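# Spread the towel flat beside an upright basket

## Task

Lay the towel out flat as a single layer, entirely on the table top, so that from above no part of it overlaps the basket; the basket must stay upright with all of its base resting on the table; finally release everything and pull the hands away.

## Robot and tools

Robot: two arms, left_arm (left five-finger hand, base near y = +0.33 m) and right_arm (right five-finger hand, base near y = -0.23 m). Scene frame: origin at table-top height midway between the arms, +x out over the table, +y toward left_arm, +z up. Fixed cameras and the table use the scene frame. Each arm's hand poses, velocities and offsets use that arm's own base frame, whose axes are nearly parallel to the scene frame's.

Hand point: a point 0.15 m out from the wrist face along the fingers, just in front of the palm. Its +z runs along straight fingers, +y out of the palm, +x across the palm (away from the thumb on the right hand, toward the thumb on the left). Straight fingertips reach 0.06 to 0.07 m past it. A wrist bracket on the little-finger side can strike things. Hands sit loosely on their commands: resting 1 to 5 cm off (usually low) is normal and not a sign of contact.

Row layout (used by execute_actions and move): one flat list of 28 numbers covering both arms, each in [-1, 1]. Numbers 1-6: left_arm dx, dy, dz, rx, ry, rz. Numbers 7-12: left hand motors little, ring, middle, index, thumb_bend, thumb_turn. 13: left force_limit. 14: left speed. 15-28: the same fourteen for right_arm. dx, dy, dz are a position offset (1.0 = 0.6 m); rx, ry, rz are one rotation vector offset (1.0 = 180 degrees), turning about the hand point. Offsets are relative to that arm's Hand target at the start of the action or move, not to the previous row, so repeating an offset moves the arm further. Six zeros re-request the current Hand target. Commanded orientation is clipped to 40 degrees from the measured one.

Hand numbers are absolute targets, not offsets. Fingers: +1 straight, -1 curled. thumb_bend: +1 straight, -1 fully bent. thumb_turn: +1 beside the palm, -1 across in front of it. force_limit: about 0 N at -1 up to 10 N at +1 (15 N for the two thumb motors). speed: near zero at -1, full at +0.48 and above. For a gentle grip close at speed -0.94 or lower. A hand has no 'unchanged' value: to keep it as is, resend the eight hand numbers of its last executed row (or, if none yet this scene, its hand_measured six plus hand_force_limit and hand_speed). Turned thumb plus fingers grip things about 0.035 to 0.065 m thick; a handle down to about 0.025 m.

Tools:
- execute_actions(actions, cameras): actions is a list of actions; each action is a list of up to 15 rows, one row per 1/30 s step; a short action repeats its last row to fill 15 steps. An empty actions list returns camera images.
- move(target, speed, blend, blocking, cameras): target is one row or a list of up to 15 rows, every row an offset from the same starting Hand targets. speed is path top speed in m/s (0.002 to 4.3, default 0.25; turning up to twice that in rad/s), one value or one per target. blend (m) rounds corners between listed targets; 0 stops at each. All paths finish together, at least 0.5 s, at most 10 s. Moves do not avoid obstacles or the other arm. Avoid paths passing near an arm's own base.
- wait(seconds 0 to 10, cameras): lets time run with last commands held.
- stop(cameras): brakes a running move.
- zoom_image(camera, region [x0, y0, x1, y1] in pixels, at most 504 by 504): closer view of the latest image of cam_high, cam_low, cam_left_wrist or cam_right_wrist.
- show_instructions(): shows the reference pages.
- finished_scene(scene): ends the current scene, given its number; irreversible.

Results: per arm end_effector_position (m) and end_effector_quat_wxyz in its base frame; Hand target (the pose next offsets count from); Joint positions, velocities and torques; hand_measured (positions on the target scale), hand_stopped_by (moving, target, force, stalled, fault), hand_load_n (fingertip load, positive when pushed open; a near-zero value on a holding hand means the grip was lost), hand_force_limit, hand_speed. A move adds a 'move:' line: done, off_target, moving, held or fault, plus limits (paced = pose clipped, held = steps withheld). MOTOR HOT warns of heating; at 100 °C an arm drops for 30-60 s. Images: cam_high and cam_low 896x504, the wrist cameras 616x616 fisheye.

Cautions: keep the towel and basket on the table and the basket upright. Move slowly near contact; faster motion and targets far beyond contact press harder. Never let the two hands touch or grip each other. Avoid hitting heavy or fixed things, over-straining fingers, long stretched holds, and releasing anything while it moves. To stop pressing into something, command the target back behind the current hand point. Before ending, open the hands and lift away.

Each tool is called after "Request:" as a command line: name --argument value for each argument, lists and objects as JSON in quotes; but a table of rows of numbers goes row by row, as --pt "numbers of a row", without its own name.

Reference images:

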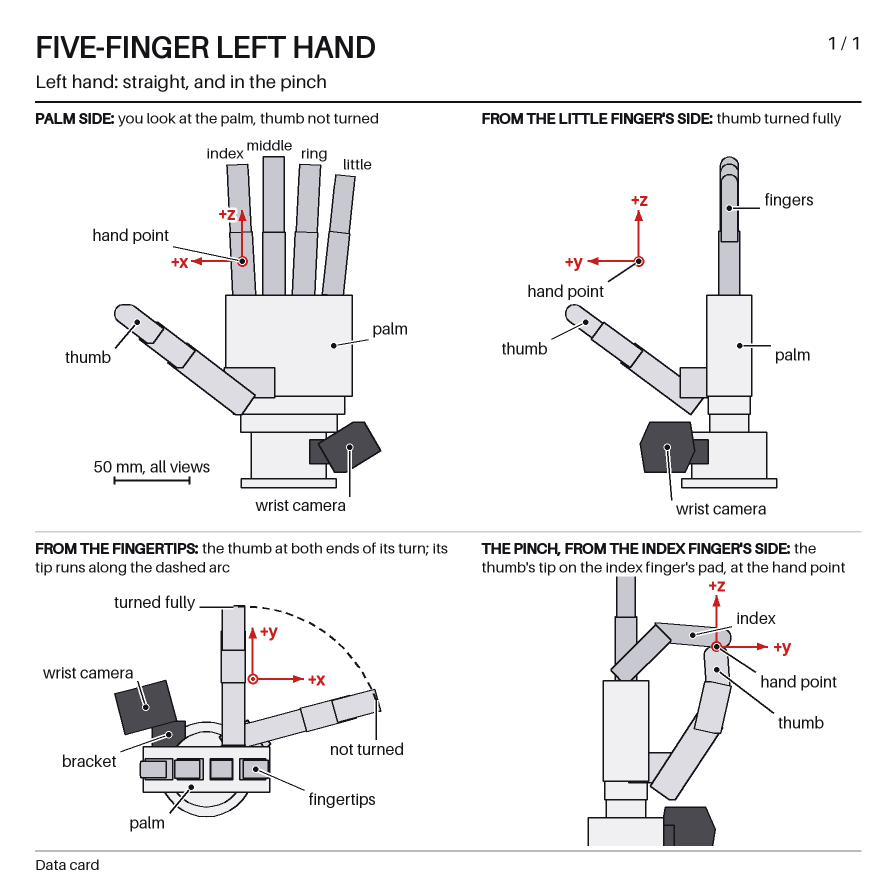

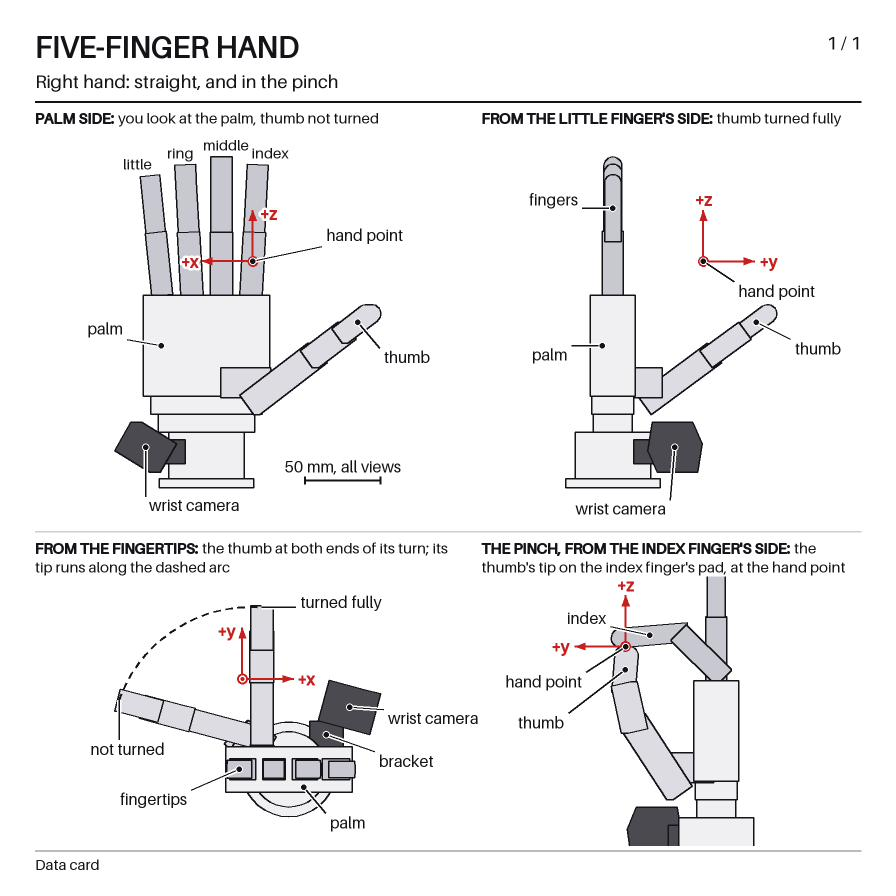

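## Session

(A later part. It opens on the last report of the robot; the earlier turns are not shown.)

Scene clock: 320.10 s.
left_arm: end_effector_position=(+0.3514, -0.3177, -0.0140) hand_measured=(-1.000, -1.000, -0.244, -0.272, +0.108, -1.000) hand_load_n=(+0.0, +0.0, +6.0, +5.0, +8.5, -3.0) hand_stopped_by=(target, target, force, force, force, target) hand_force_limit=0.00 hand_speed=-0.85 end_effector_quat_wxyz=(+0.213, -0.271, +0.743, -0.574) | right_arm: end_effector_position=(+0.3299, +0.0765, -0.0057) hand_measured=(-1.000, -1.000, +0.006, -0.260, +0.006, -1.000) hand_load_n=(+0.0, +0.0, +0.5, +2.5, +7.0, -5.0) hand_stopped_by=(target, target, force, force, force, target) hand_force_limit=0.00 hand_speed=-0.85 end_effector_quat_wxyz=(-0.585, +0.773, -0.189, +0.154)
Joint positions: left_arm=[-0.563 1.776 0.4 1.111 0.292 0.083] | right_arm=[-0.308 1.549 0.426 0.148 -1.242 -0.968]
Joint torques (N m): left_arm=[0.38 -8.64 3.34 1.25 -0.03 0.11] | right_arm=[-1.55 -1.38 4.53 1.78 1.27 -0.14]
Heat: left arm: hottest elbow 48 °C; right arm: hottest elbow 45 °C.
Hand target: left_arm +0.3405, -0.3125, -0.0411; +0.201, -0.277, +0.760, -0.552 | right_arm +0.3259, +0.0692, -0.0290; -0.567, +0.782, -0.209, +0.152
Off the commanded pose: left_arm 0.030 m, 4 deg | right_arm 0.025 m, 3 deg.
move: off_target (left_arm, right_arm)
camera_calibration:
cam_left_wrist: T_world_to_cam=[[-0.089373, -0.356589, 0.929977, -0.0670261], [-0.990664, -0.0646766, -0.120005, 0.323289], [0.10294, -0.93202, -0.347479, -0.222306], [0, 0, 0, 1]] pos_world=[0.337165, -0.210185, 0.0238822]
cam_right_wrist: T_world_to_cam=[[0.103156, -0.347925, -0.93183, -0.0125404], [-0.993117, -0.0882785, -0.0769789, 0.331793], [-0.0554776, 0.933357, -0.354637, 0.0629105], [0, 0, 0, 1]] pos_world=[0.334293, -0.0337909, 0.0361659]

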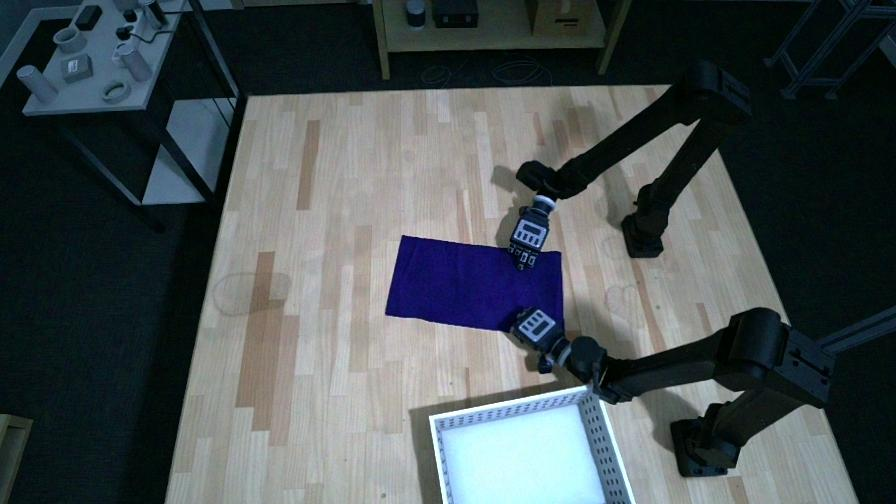

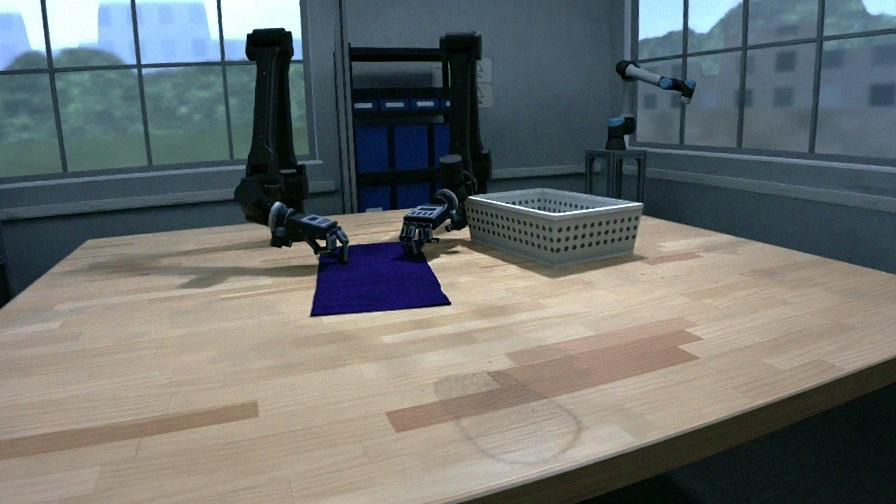

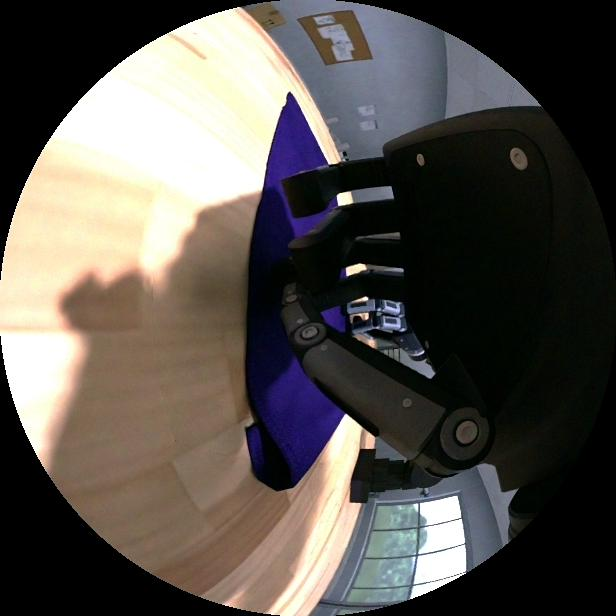

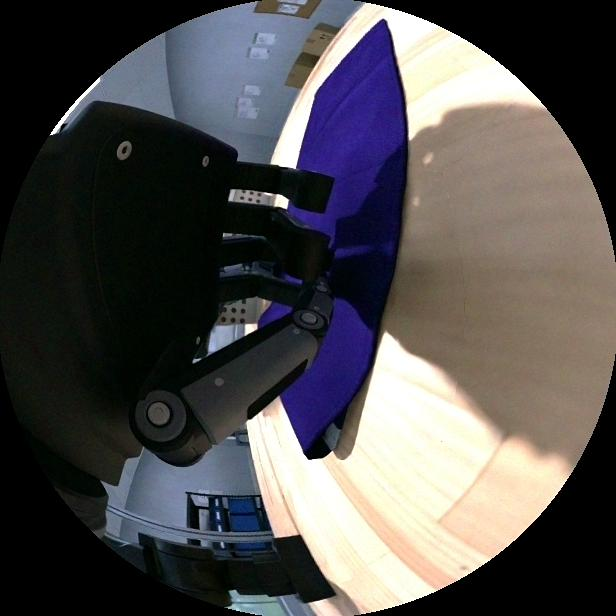

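Request:
move --target '[0, 0, 0.11, 0, 0, 0, -1, -1, -0.5, -0.5, -0.05, -1, 0, -0.85, 0, 0, 0.11, 0, 0, 0, -1, -1, -0.5, -0.5, -0.05, -1, 0, -0.85]' --speed 0.08 --cameras '["cam_left_wrist", "cam_right_wrist", "cam_high", "cam_low"]'

Request:
zoom_image --camera "cam_left_wrist" --region '[150, 230, 400, 480]'

Request:
zoom_image --camera "cam_right_wrist" --region '[220, 180, 470, 430]'

Request:
zoom_image --camera "cam_low" --region '[240, 150, 480, 290]'

Scene clock: 322.50 s.
left_arm: end_effector_position=(+0.3372, -0.3088, +0.0178) hand_measured=(-1.000, -1.000, -0.244, -0.272, +0.108, -1.000) hand_load_n=(+0.0, +0.0, +6.0, +5.5, +8.5, -3.0) hand_stopped_by=(target, target, force, force, force, target) hand_force_limit=0.00 hand_speed=-0.85 end_effector_quat_wxyz=(+0.194, -0.286, +0.761, -0.549) | right_arm: end_effector_position=(+0.3110, +0.0782, +0.0271) hand_measured=(-1.000, -1.000, +0.006, -0.260, +0.006, -1.000) hand_load_n=(+0.0, +0.0, +0.0, +2.5, +7.0, -5.0) hand_stopped_by=(target, target, force, force, force, target) hand_force_limit=0.00 hand_speed=-0.85 end_effector_quat_wxyz=(-0.571, +0.781, -0.215, +0.135)
Joint positions: left_arm=[-0.563 1.541 0.387 0.81 0.292 0.083] | right_arm=[-0.308 1.36 0.426 -0.109 -1.201 -0.975]
Joint torques (N m): left_arm=[0.26 -12.51 6.99 1.29 -0.03 0.09] | right_arm=[-2.43 -5.19 9.28 0.5 -0.47 0.02]
Heat: left arm: hottest elbow 48 °C; right arm: hottest elbow 45 °C.
Hand target: left_arm +0.3404, -0.3125, +0.0247; +0.200, -0.277, +0.761, -0.552 | right_arm +0.3258, +0.0693, +0.0369; -0.567, +0.782, -0.209, +0.152
Off the commanded pose: left_arm 0.009 m, 1 deg | right_arm 0.020 m, 2 deg.
move: off_target (right_arm)
camera_calibration:
cam_left_wrist: T_world_to_cam=[[-0.0279962, -0.395399, 0.918083, -0.127131], [-0.996534, -0.0609303, -0.05663, 0.31563], [0.0783305, -0.916486, -0.392323, -0.187623], [0, 0, 0, 1]] pos_world=[0.325674, -0.202991, 0.0609823]
cam_right_wrist: T_world_to_cam=[[0.0320703, -0.363971, -0.930858, 0.0439387], [-0.997571, -0.06927, -0.00728377, 0.31376], [-0.0618294, 0.928831, -0.365309, 0.0746312], [0, 0, 0, 1]] pos_world=[0.316204, -0.0315931, 0.0704495]

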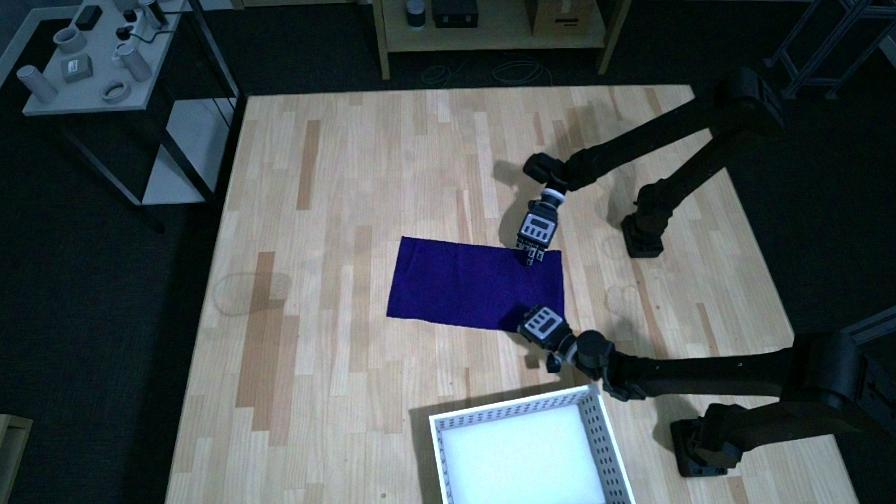

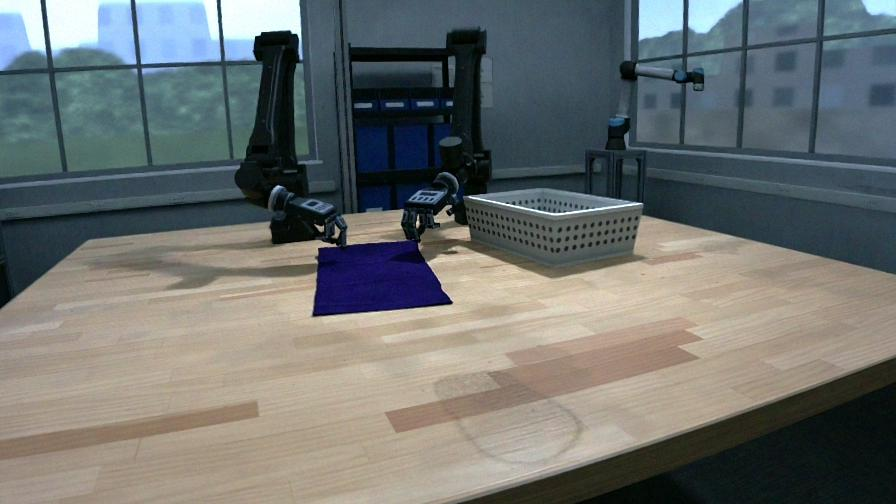

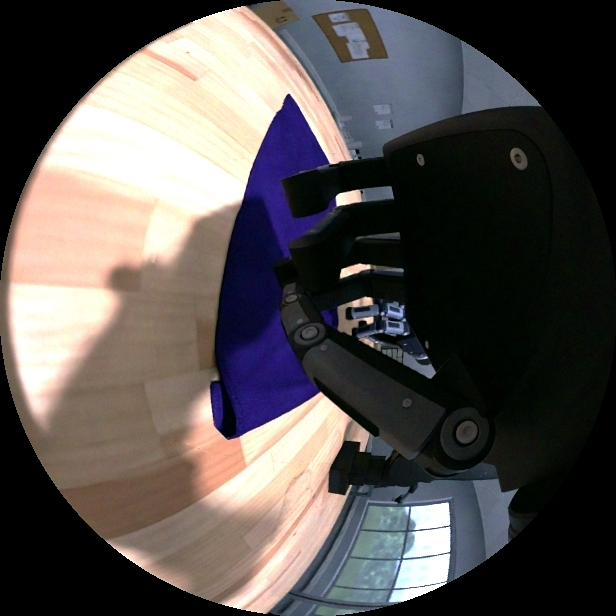

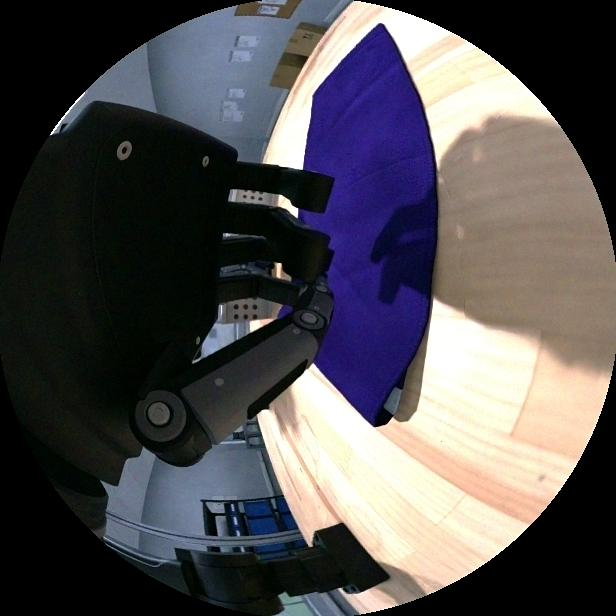

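Scaled by 2.016 from the camera's 616x616 image, which has a finer 880x880 frame.

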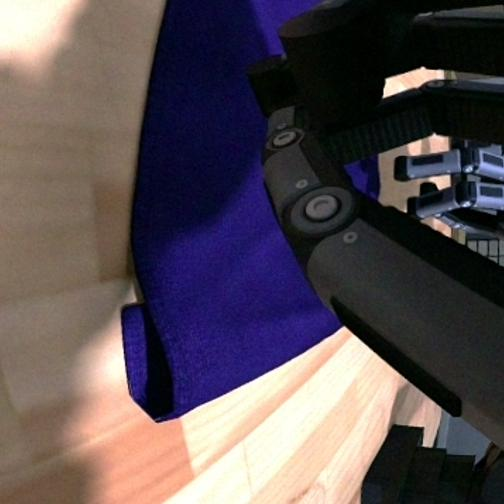

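Scaled by 2.016 from the camera's 616x616 image, which has a finer 880x880 frame.

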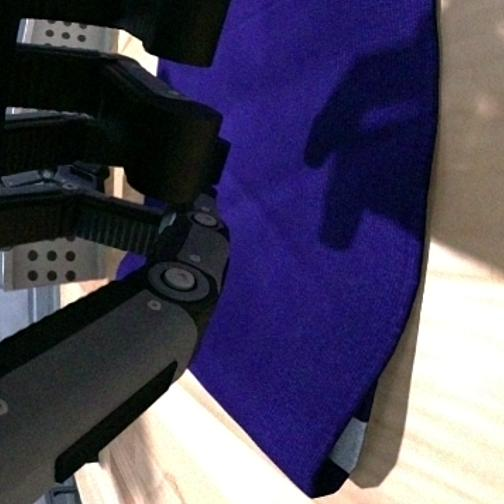

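Scaled by 2.100 from the camera's 896x504 image, which has a finer 1280x720 frame.

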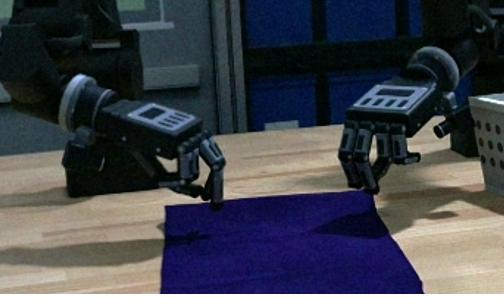

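Request:
move --pt "0 0 -0.105 0 0 0 -1 -1 -0.5 -0.5 -0.05 -1 0 -0.85 0 0 -0.105 0 0 0 -1 -1 -0.5 -0.5 -0.05 -1 0 -0.85" --pt "0.15 -0.03 -0.11 0 0 0 -1 -1 -0.5 -0.5 -0.05 -1 0 -0.85 0.15 -0.03 -0.11 0 0 0 -1 -1 -0.5 -0.5 -0.05 -1 0 -0.85" --speed '[0.08, 0.08]' --cameras '["cam_left_wrist", "cam_right_wrist", "cam_high", "cam_low"]'

Request:
zoom_image --camera "cam_high" --region '[440, 200, 600, 360]'

Request:
zoom_image --camera "cam_left_wrist" --region '[150, 280, 400, 530]'

Request:
zoom_image --camera "cam_right_wrist" --region '[220, 280, 470, 530]'

Scene clock: 334.07 s.
left_arm: end_effector_position=(+0.4261, -0.3385, -0.0135) hand_measured=(-1.000, -1.000, -0.244, -0.272, +0.108, -1.000) hand_load_n=(+0.0, +0.0, +5.0, +5.0, +8.0, -3.0) hand_stopped_by=(target, target, force, force, force, target) hand_force_limit=0.00 hand_speed=-0.85 end_effector_quat_wxyz=(+0.204, -0.269, +0.746, -0.574) | right_arm: end_effector_position=(+0.4085, +0.0549, -0.0049) hand_measured=(-1.000, -1.000, +0.006, -0.260, +0.006, -1.000) hand_load_n=(+0.0, +0.0, +0.0, +2.0, +6.5, -5.0) hand_stopped_by=(target, target, force, force, force, target) hand_force_limit=0.00 hand_speed=-0.85 end_effector_quat_wxyz=(-0.585, +0.771, -0.201, +0.153)
Joint positions: left_arm=[-0.498 1.85 0.614 0.957 0.372 0.1] | right_arm=[-0.3 1.697 0.639 0.128 -1.228 -0.902]
Joint torques (N m): left_arm=[1.67 -11.4 6.75 0.68 0.01 0.25] | right_arm=[-0.44 -3.25 7.23 1.54 1.35 -0.08]
Heat: left arm: hottest elbow 47 °C; right arm: hottest elbow 44 °C.
Hand target: left_arm +0.4305, -0.3304, -0.0412; +0.200, -0.277, +0.760, -0.552 | right_arm +0.4158, +0.0513, -0.0291; -0.567, +0.782, -0.209, +0.152
Off the commanded pose: left_arm 0.029 m, 3 deg | right_arm 0.026 m, 3 deg.
move: off_target (left_arm, right_arm)
camera_calibration:
cam_left_wrist: T_world_to_cam=[[-0.084703, -0.354588, 0.931178, -0.0694761], [-0.992801, -0.0493963, -0.109118, 0.402262], [0.0846887, -0.933717, -0.347851, -0.242049], [0, 0, 0, 1]] pos_world=[0.41398, -0.230771, 0.0243917]
cam_right_wrist: T_world_to_cam=[[0.0826132, -0.343181, -0.935629, -0.0193325], [-0.995575, -0.0706069, -0.0620082, 0.408167], [-0.0447819, 0.936612, -0.347495, 0.0832628], [0, 0, 0, 1]] pos_world=[0.411686, -0.0558001, 0.0361551]

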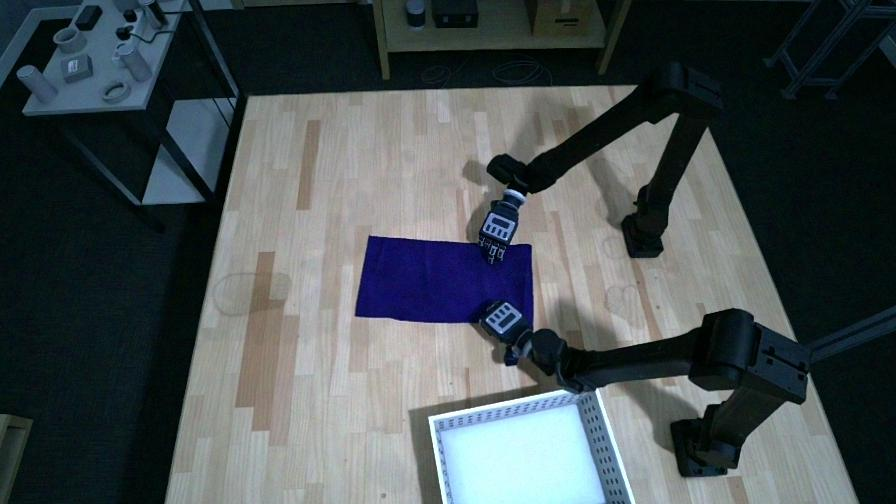

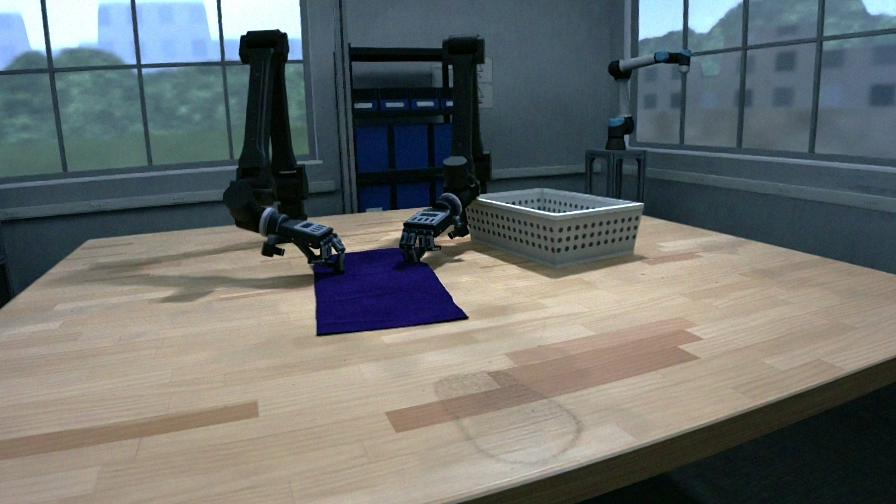

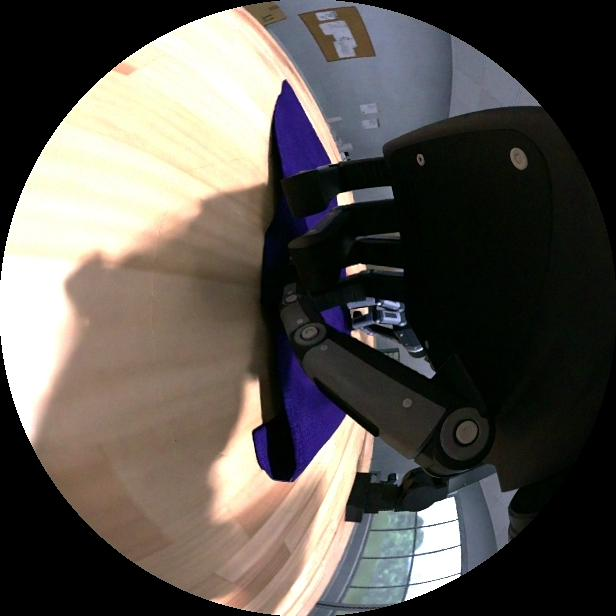

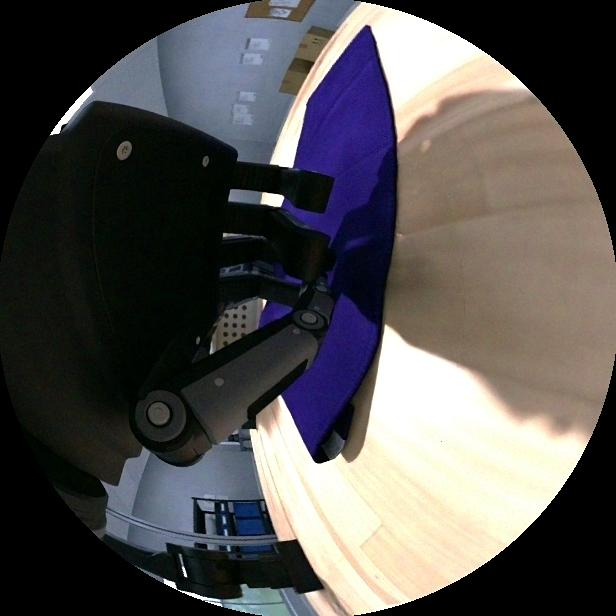

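Scaled by 3.150 from the camera's 896x504 image, which has a finer 1280x720 frame.

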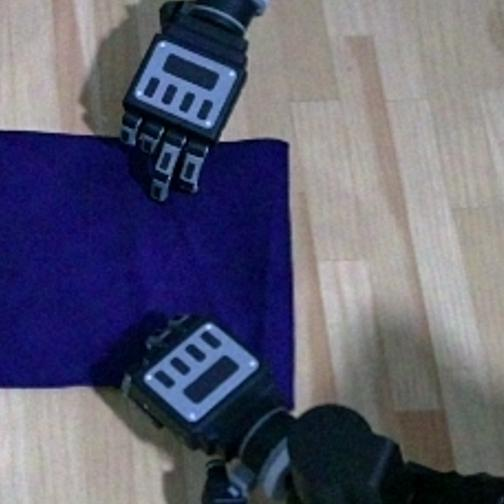

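Scaled by 2.016 from the camera's 616x616 image, which has a finer 880x880 frame.

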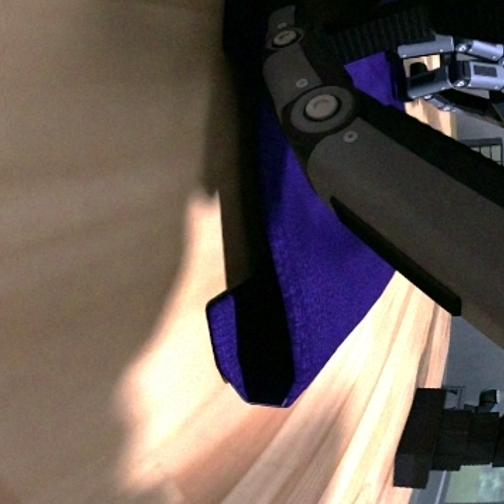

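Scaled by 2.016 from the camera's 616x616 image, which has a finer 880x880 frame.

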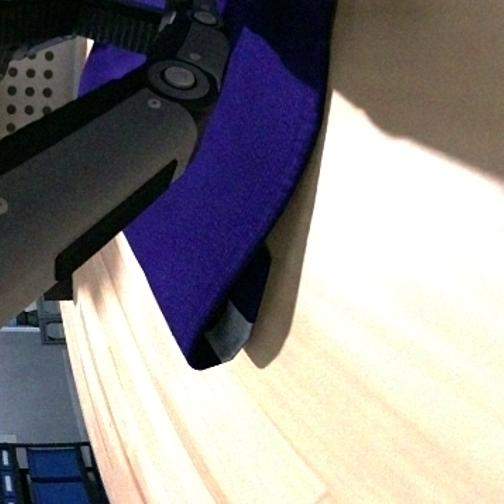

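Request:
move --pt "0 0.03 0.2833 0.30642 0.25712 0 -1 -1 -1 0 1 -1 0 0.2 0 -0.03 0.2833 -0.34641 0.2 0 -1 -1 -1 0 1 -1 0 0.2" --pt "-0.06 0.08 0.27 0.12288 0.40192 0.31506 -1 -1 -1 0 1 -1 0 0.2 -0.07 -0.09 0.27 -0.15363 0.40022 -0.37132 -1 -1 -1 0 1 -1 0 0.2" --pt "-0.1298 0.114 0.202 -0.13495 0.47061 0.61559 -1 -1 -1 0 1 -1 0 0.2 -0.1463 -0.1235 0.1985 0.16443 0.50609 -0.71641 -1 -1 -1 0 1 -1 0 0.2" --speed '[0.3, 0.4, 0.4]' --blend '[0.03, 0.03, 0]' --cameras '["all"]'

Request:
zoom_image --camera "cam_high" --region '[440, 200, 600, 360]'

Request:
zoom_image --camera "cam_left_wrist" --region '[180, 130, 430, 380]'

Request:
zoom_image --camera "cam_right_wrist" --region '[200, 130, 450, 380]'

Request:
zoom_image --camera "cam_low" --region '[240, 150, 480, 290]'

Scene clock: 351.57 s.
left_arm: end_effector_position=(+0.3524, -0.2582, +0.0738) hand_measured=(-1.000, -1.000, -0.264, +0.000, +0.180, -1.000) hand_load_n=(+0.0, +0.0, +15.0, +0.0, -16.5, -3.5) hand_stopped_by=(target, target, force, target, stalled, target) hand_force_limit=0.00 hand_speed=0.20 end_effector_quat_wxyz=(-0.003, +0.997, -0.072, -0.011) | right_arm: end_effector_position=(+0.3249, -0.0202, +0.0877) hand_measured=(-1.000, -1.000, -0.092, +0.000, +1.000, -1.000) hand_load_n=(+0.0, +0.0, +0.0, +0.5, +0.0, +0.0) hand_stopped_by=(target, target, force, target, target, target) hand_force_limit=0.00 hand_speed=0.20 end_effector_quat_wxyz=(-0.011, +0.046, +0.999, +0.005)
Joint positions: left_arm=[-0.528 1.461 0.995 -1.127 0.005 -1.955] | right_arm=[-0.263 1.22 0.806 -1.18 -0.005 1.4]
Joint torques (N m): left_arm=[0.03 -14.86 8.77 0.49 -0.06 -0.19] | right_arm=[-1.38 -4.78 8.62 1.02 0.18 0.2]
Heat: left arm: hottest elbow 46 °C; right arm: hottest elbow 43 °C.
Hand target: left_arm +0.3525, -0.2621, +0.0801; +0.001, +0.998, -0.070, +0.000 | right_arm +0.3279, -0.0228, +0.0899; +0.000, +0.052, +0.999, +0.001
Off the commanded pose: left_arm 0.007 m, 1 deg | right_arm 0.005 m, 1 deg.
move: done
camera_calibration:
cam_left_wrist: T_world_to_cam=[[0.42844, 0.903264, 0.0235022, 0.0824439], [0.76341, -0.375773, 0.525357, -0.407473], [0.483368, -0.207142, -0.850557, -0.0462676], [0, 0, 0, 1]] pos_world=[0.298111, -0.23717, 0.172778]
cam_right_wrist: T_world_to_cam=[[-0.147636, 0.988966, 0.0122062, 0.0670629], [0.860764, 0.1224, 0.494069, -0.322719], [0.487123, 0.0834491, -0.869337, 0.0377164], [0, 0, 0, 1]] pos_world=[0.269313, -0.0299696, 0.191415]

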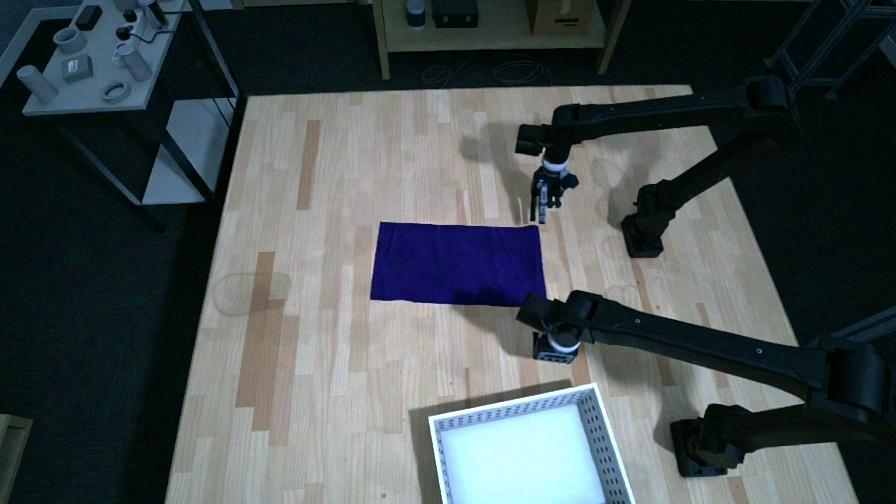

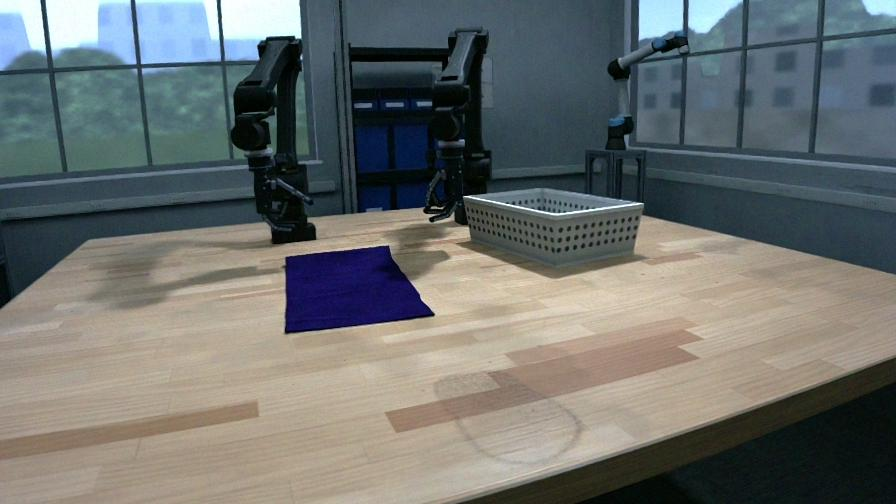

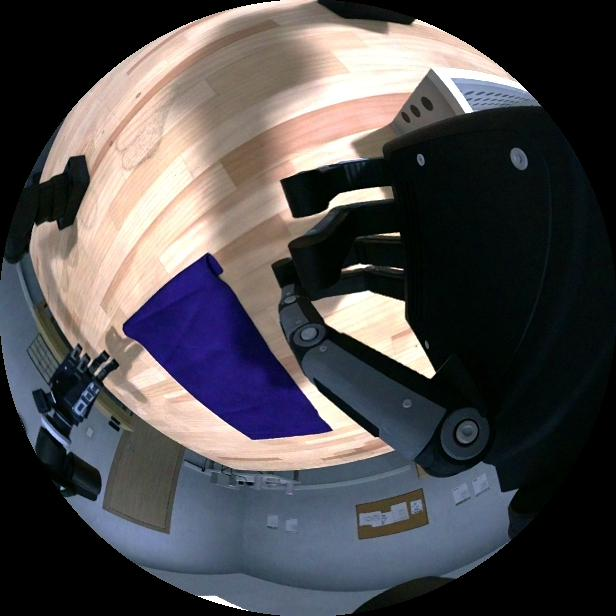

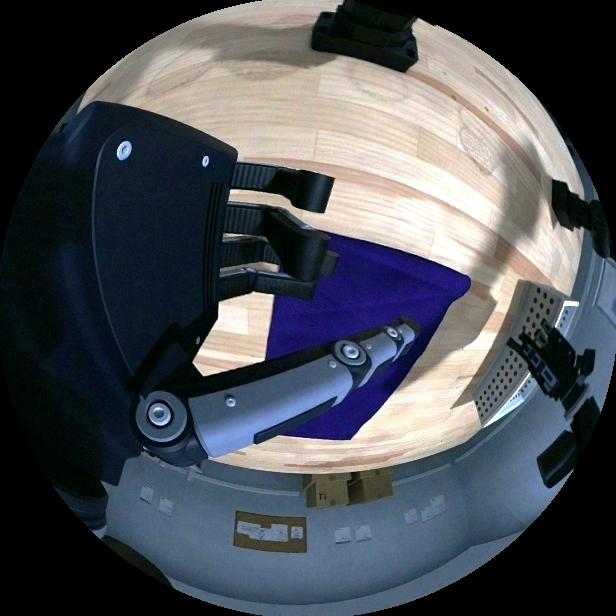

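Scaled by 3.150 from the camera's 896x504 image, which has a finer 1280x720 frame.

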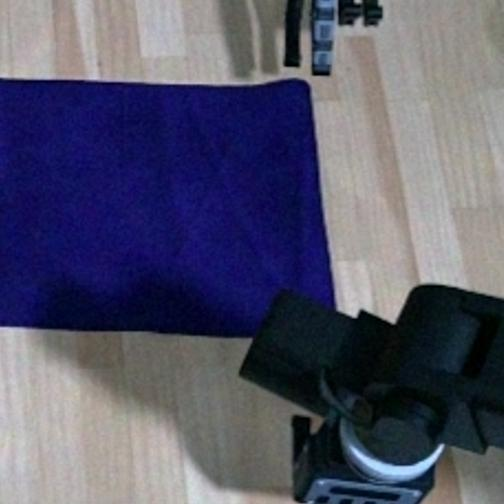

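Scaled by 2.016 from the camera's 616x616 image, which has a finer 880x880 frame.

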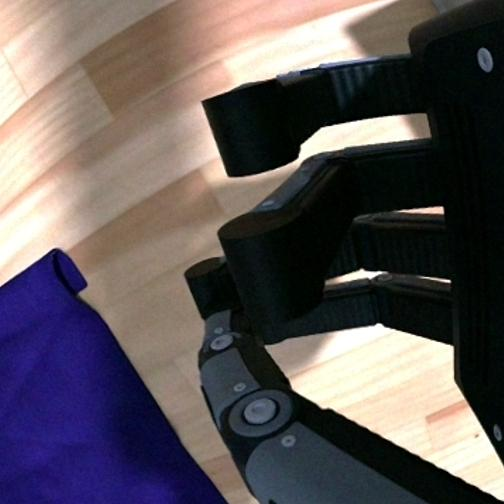

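Scaled by 2.016 from the camera's 616x616 image, which has a finer 880x880 frame.

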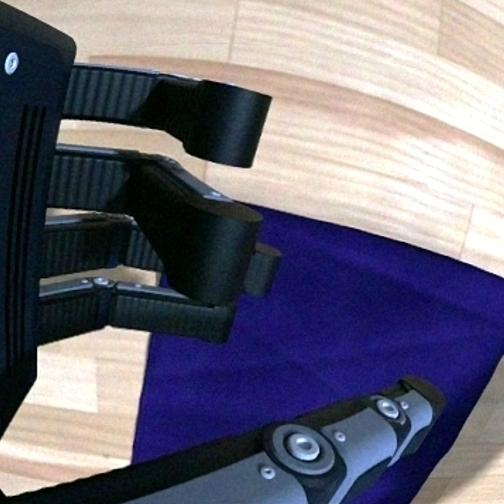

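Scaled by 2.100 from the camera's 896x504 image, which has a finer 1280x720 frame.

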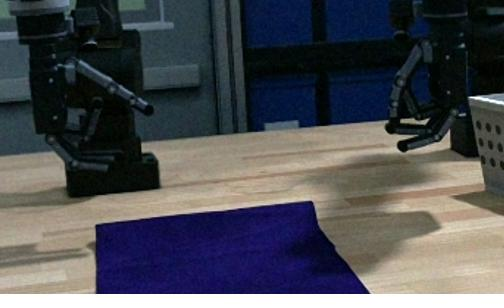

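Request:
move --pt "0 0 0 0 0 0 -1 -1 0.5 0.0 0.9 -1 0 0.2 0 0 0 0 0 0 -1 -1 -0.95 0 1 -1 0 0.2" --pt "0 0 0 0 0 0 -1 -1 0.45 0.0 1 -1 0 0.2 0 0 0 0 0 0 -1 -1 -1 0 1 -1 0 0.2" --pt "0 0 0 0 0 0 -1 -1 -1 0.0 1 -1 0 0.2 0 0 0 0 0 0 -1 -1 -1 0 1 -1 0 0.2" --speed 0.1 --cameras '["all"]'

Request:
zoom_image --camera "cam_left_wrist" --region '[110, 230, 360, 480]'

Request:
zoom_image --camera "cam_right_wrist" --region '[230, 180, 480, 430]'

Scene clock: 354.33 s.
left_arm: end_effector_position=(+0.3526, -0.2581, +0.0737) hand_measured=(-1.000, -1.000, -1.000, +0.000, +1.000, -1.000) hand_load_n=(+0.0, +0.0, +0.5, +0.0, +0.0, +0.0) hand_stopped_by=(target, target, target, target, target, target) hand_force_limit=0.00 hand_speed=0.20 end_effector_quat_wxyz=(-0.003, +0.997, -0.071, -0.011) | right_arm: end_effector_position=(+0.3250, -0.0202, +0.0877) hand_measured=(-1.000, -1.000, -1.000, +0.000, +1.000, -1.000) hand_load_n=(+0.0, +0.0, +0.0, +0.0, +0.0, +0.0) hand_stopped_by=(target, target, target, target, target, target) hand_force_limit=0.00 hand_speed=0.20 end_effector_quat_wxyz=(-0.011, +0.047, +0.999, +0.005)
Joint positions: left_arm=[-0.528 1.461 0.995 -1.126 0.004 -1.956] | right_arm=[-0.263 1.22 0.806 -1.18 -0.005 1.401]
Joint torques (N m): left_arm=[0.03 -14.8 8.76 0.42 -0.04 -0.2] | right_arm=[-1.49 -4.72 8.51 0.92 0.16 0.08]
Heat: left arm: hottest elbow 45 °C; right arm: hottest elbow 43 °C.
Hand target: left_arm +0.3526, -0.2621, +0.0801; +0.001, +0.998, -0.069, +0.001 | right_arm +0.3279, -0.0228, +0.0899; +0.000, +0.052, +0.999, +0.001
Off the commanded pose: left_arm 0.008 m, 1 deg | right_arm 0.004 m, 1 deg.
move: done
camera_calibration:
cam_left_wrist: T_world_to_cam=[[0.427408, 0.903733, 0.0242692, 0.0826905], [0.763461, -0.375186, 0.525702, -0.407432], [0.4842, -0.206161, -0.850323, -0.0464565], [0, 0, 0, 1]] pos_world=[0.29821, -0.23717, 0.172678]
cam_right_wrist: T_world_to_cam=[[-0.14692, 0.989074, 0.0121698, 0.0667806], [0.860877, 0.121798, 0.49402, -0.322771], [0.48714, 0.0830579, -0.869365, 0.0376974], [0, 0, 0, 1]] pos_world=[0.269313, -0.0298691, 0.191415]

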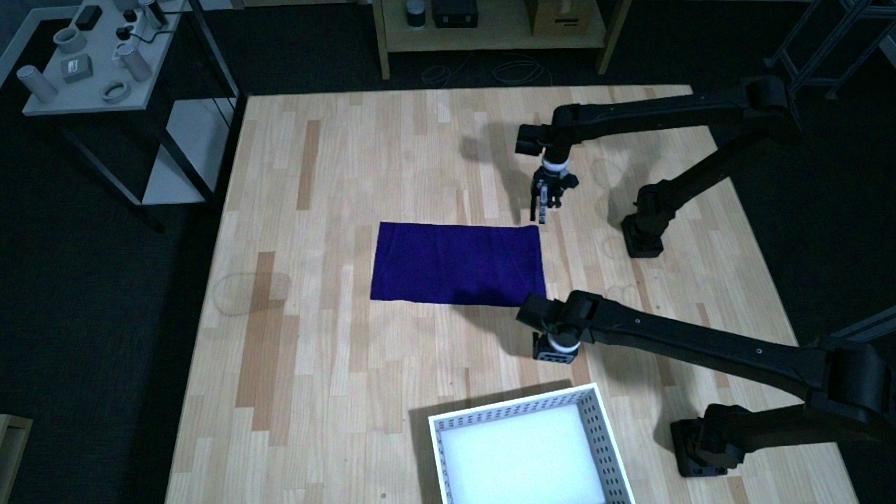

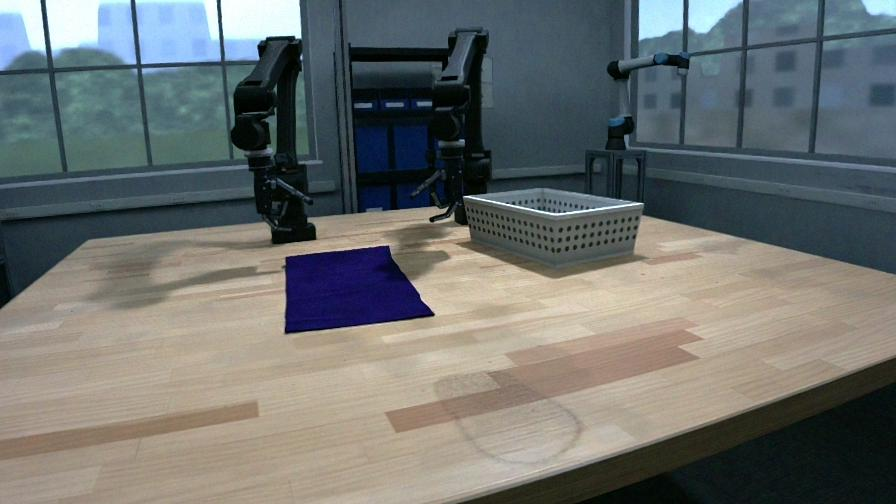

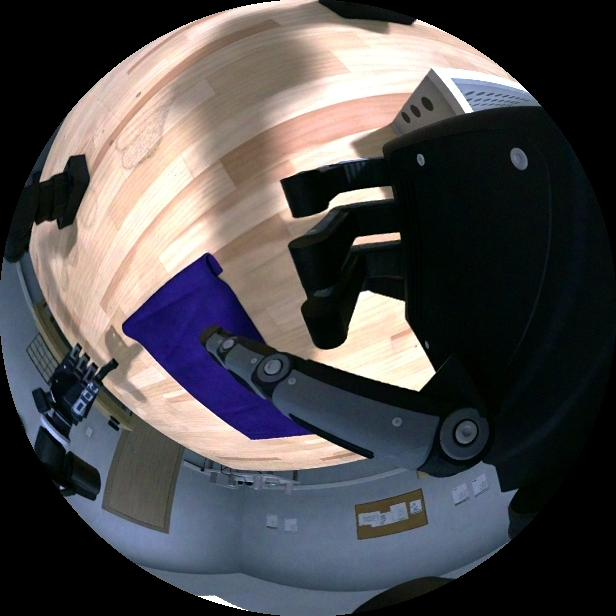

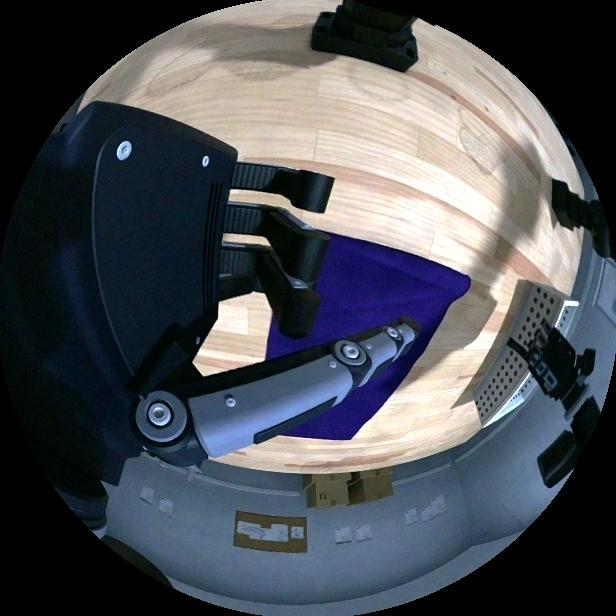

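Scaled by 2.016 from the camera's 616x616 image, which has a finer 880x880 frame.

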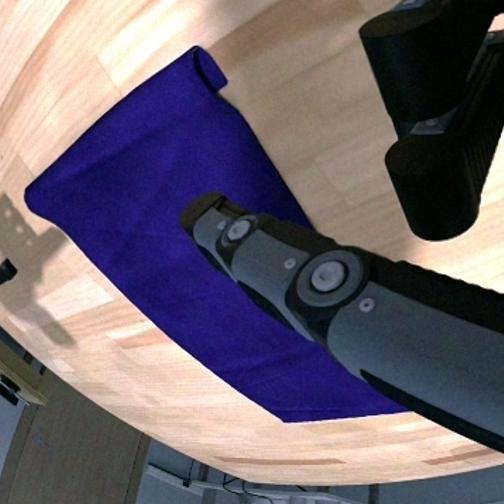

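Scaled by 2.016 from the camera's 616x616 image, which has a finer 880x880 frame.

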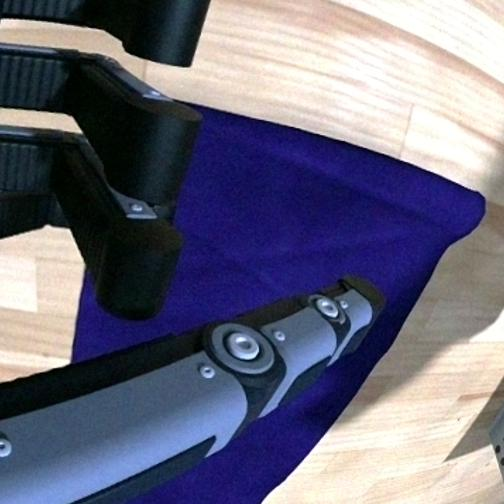

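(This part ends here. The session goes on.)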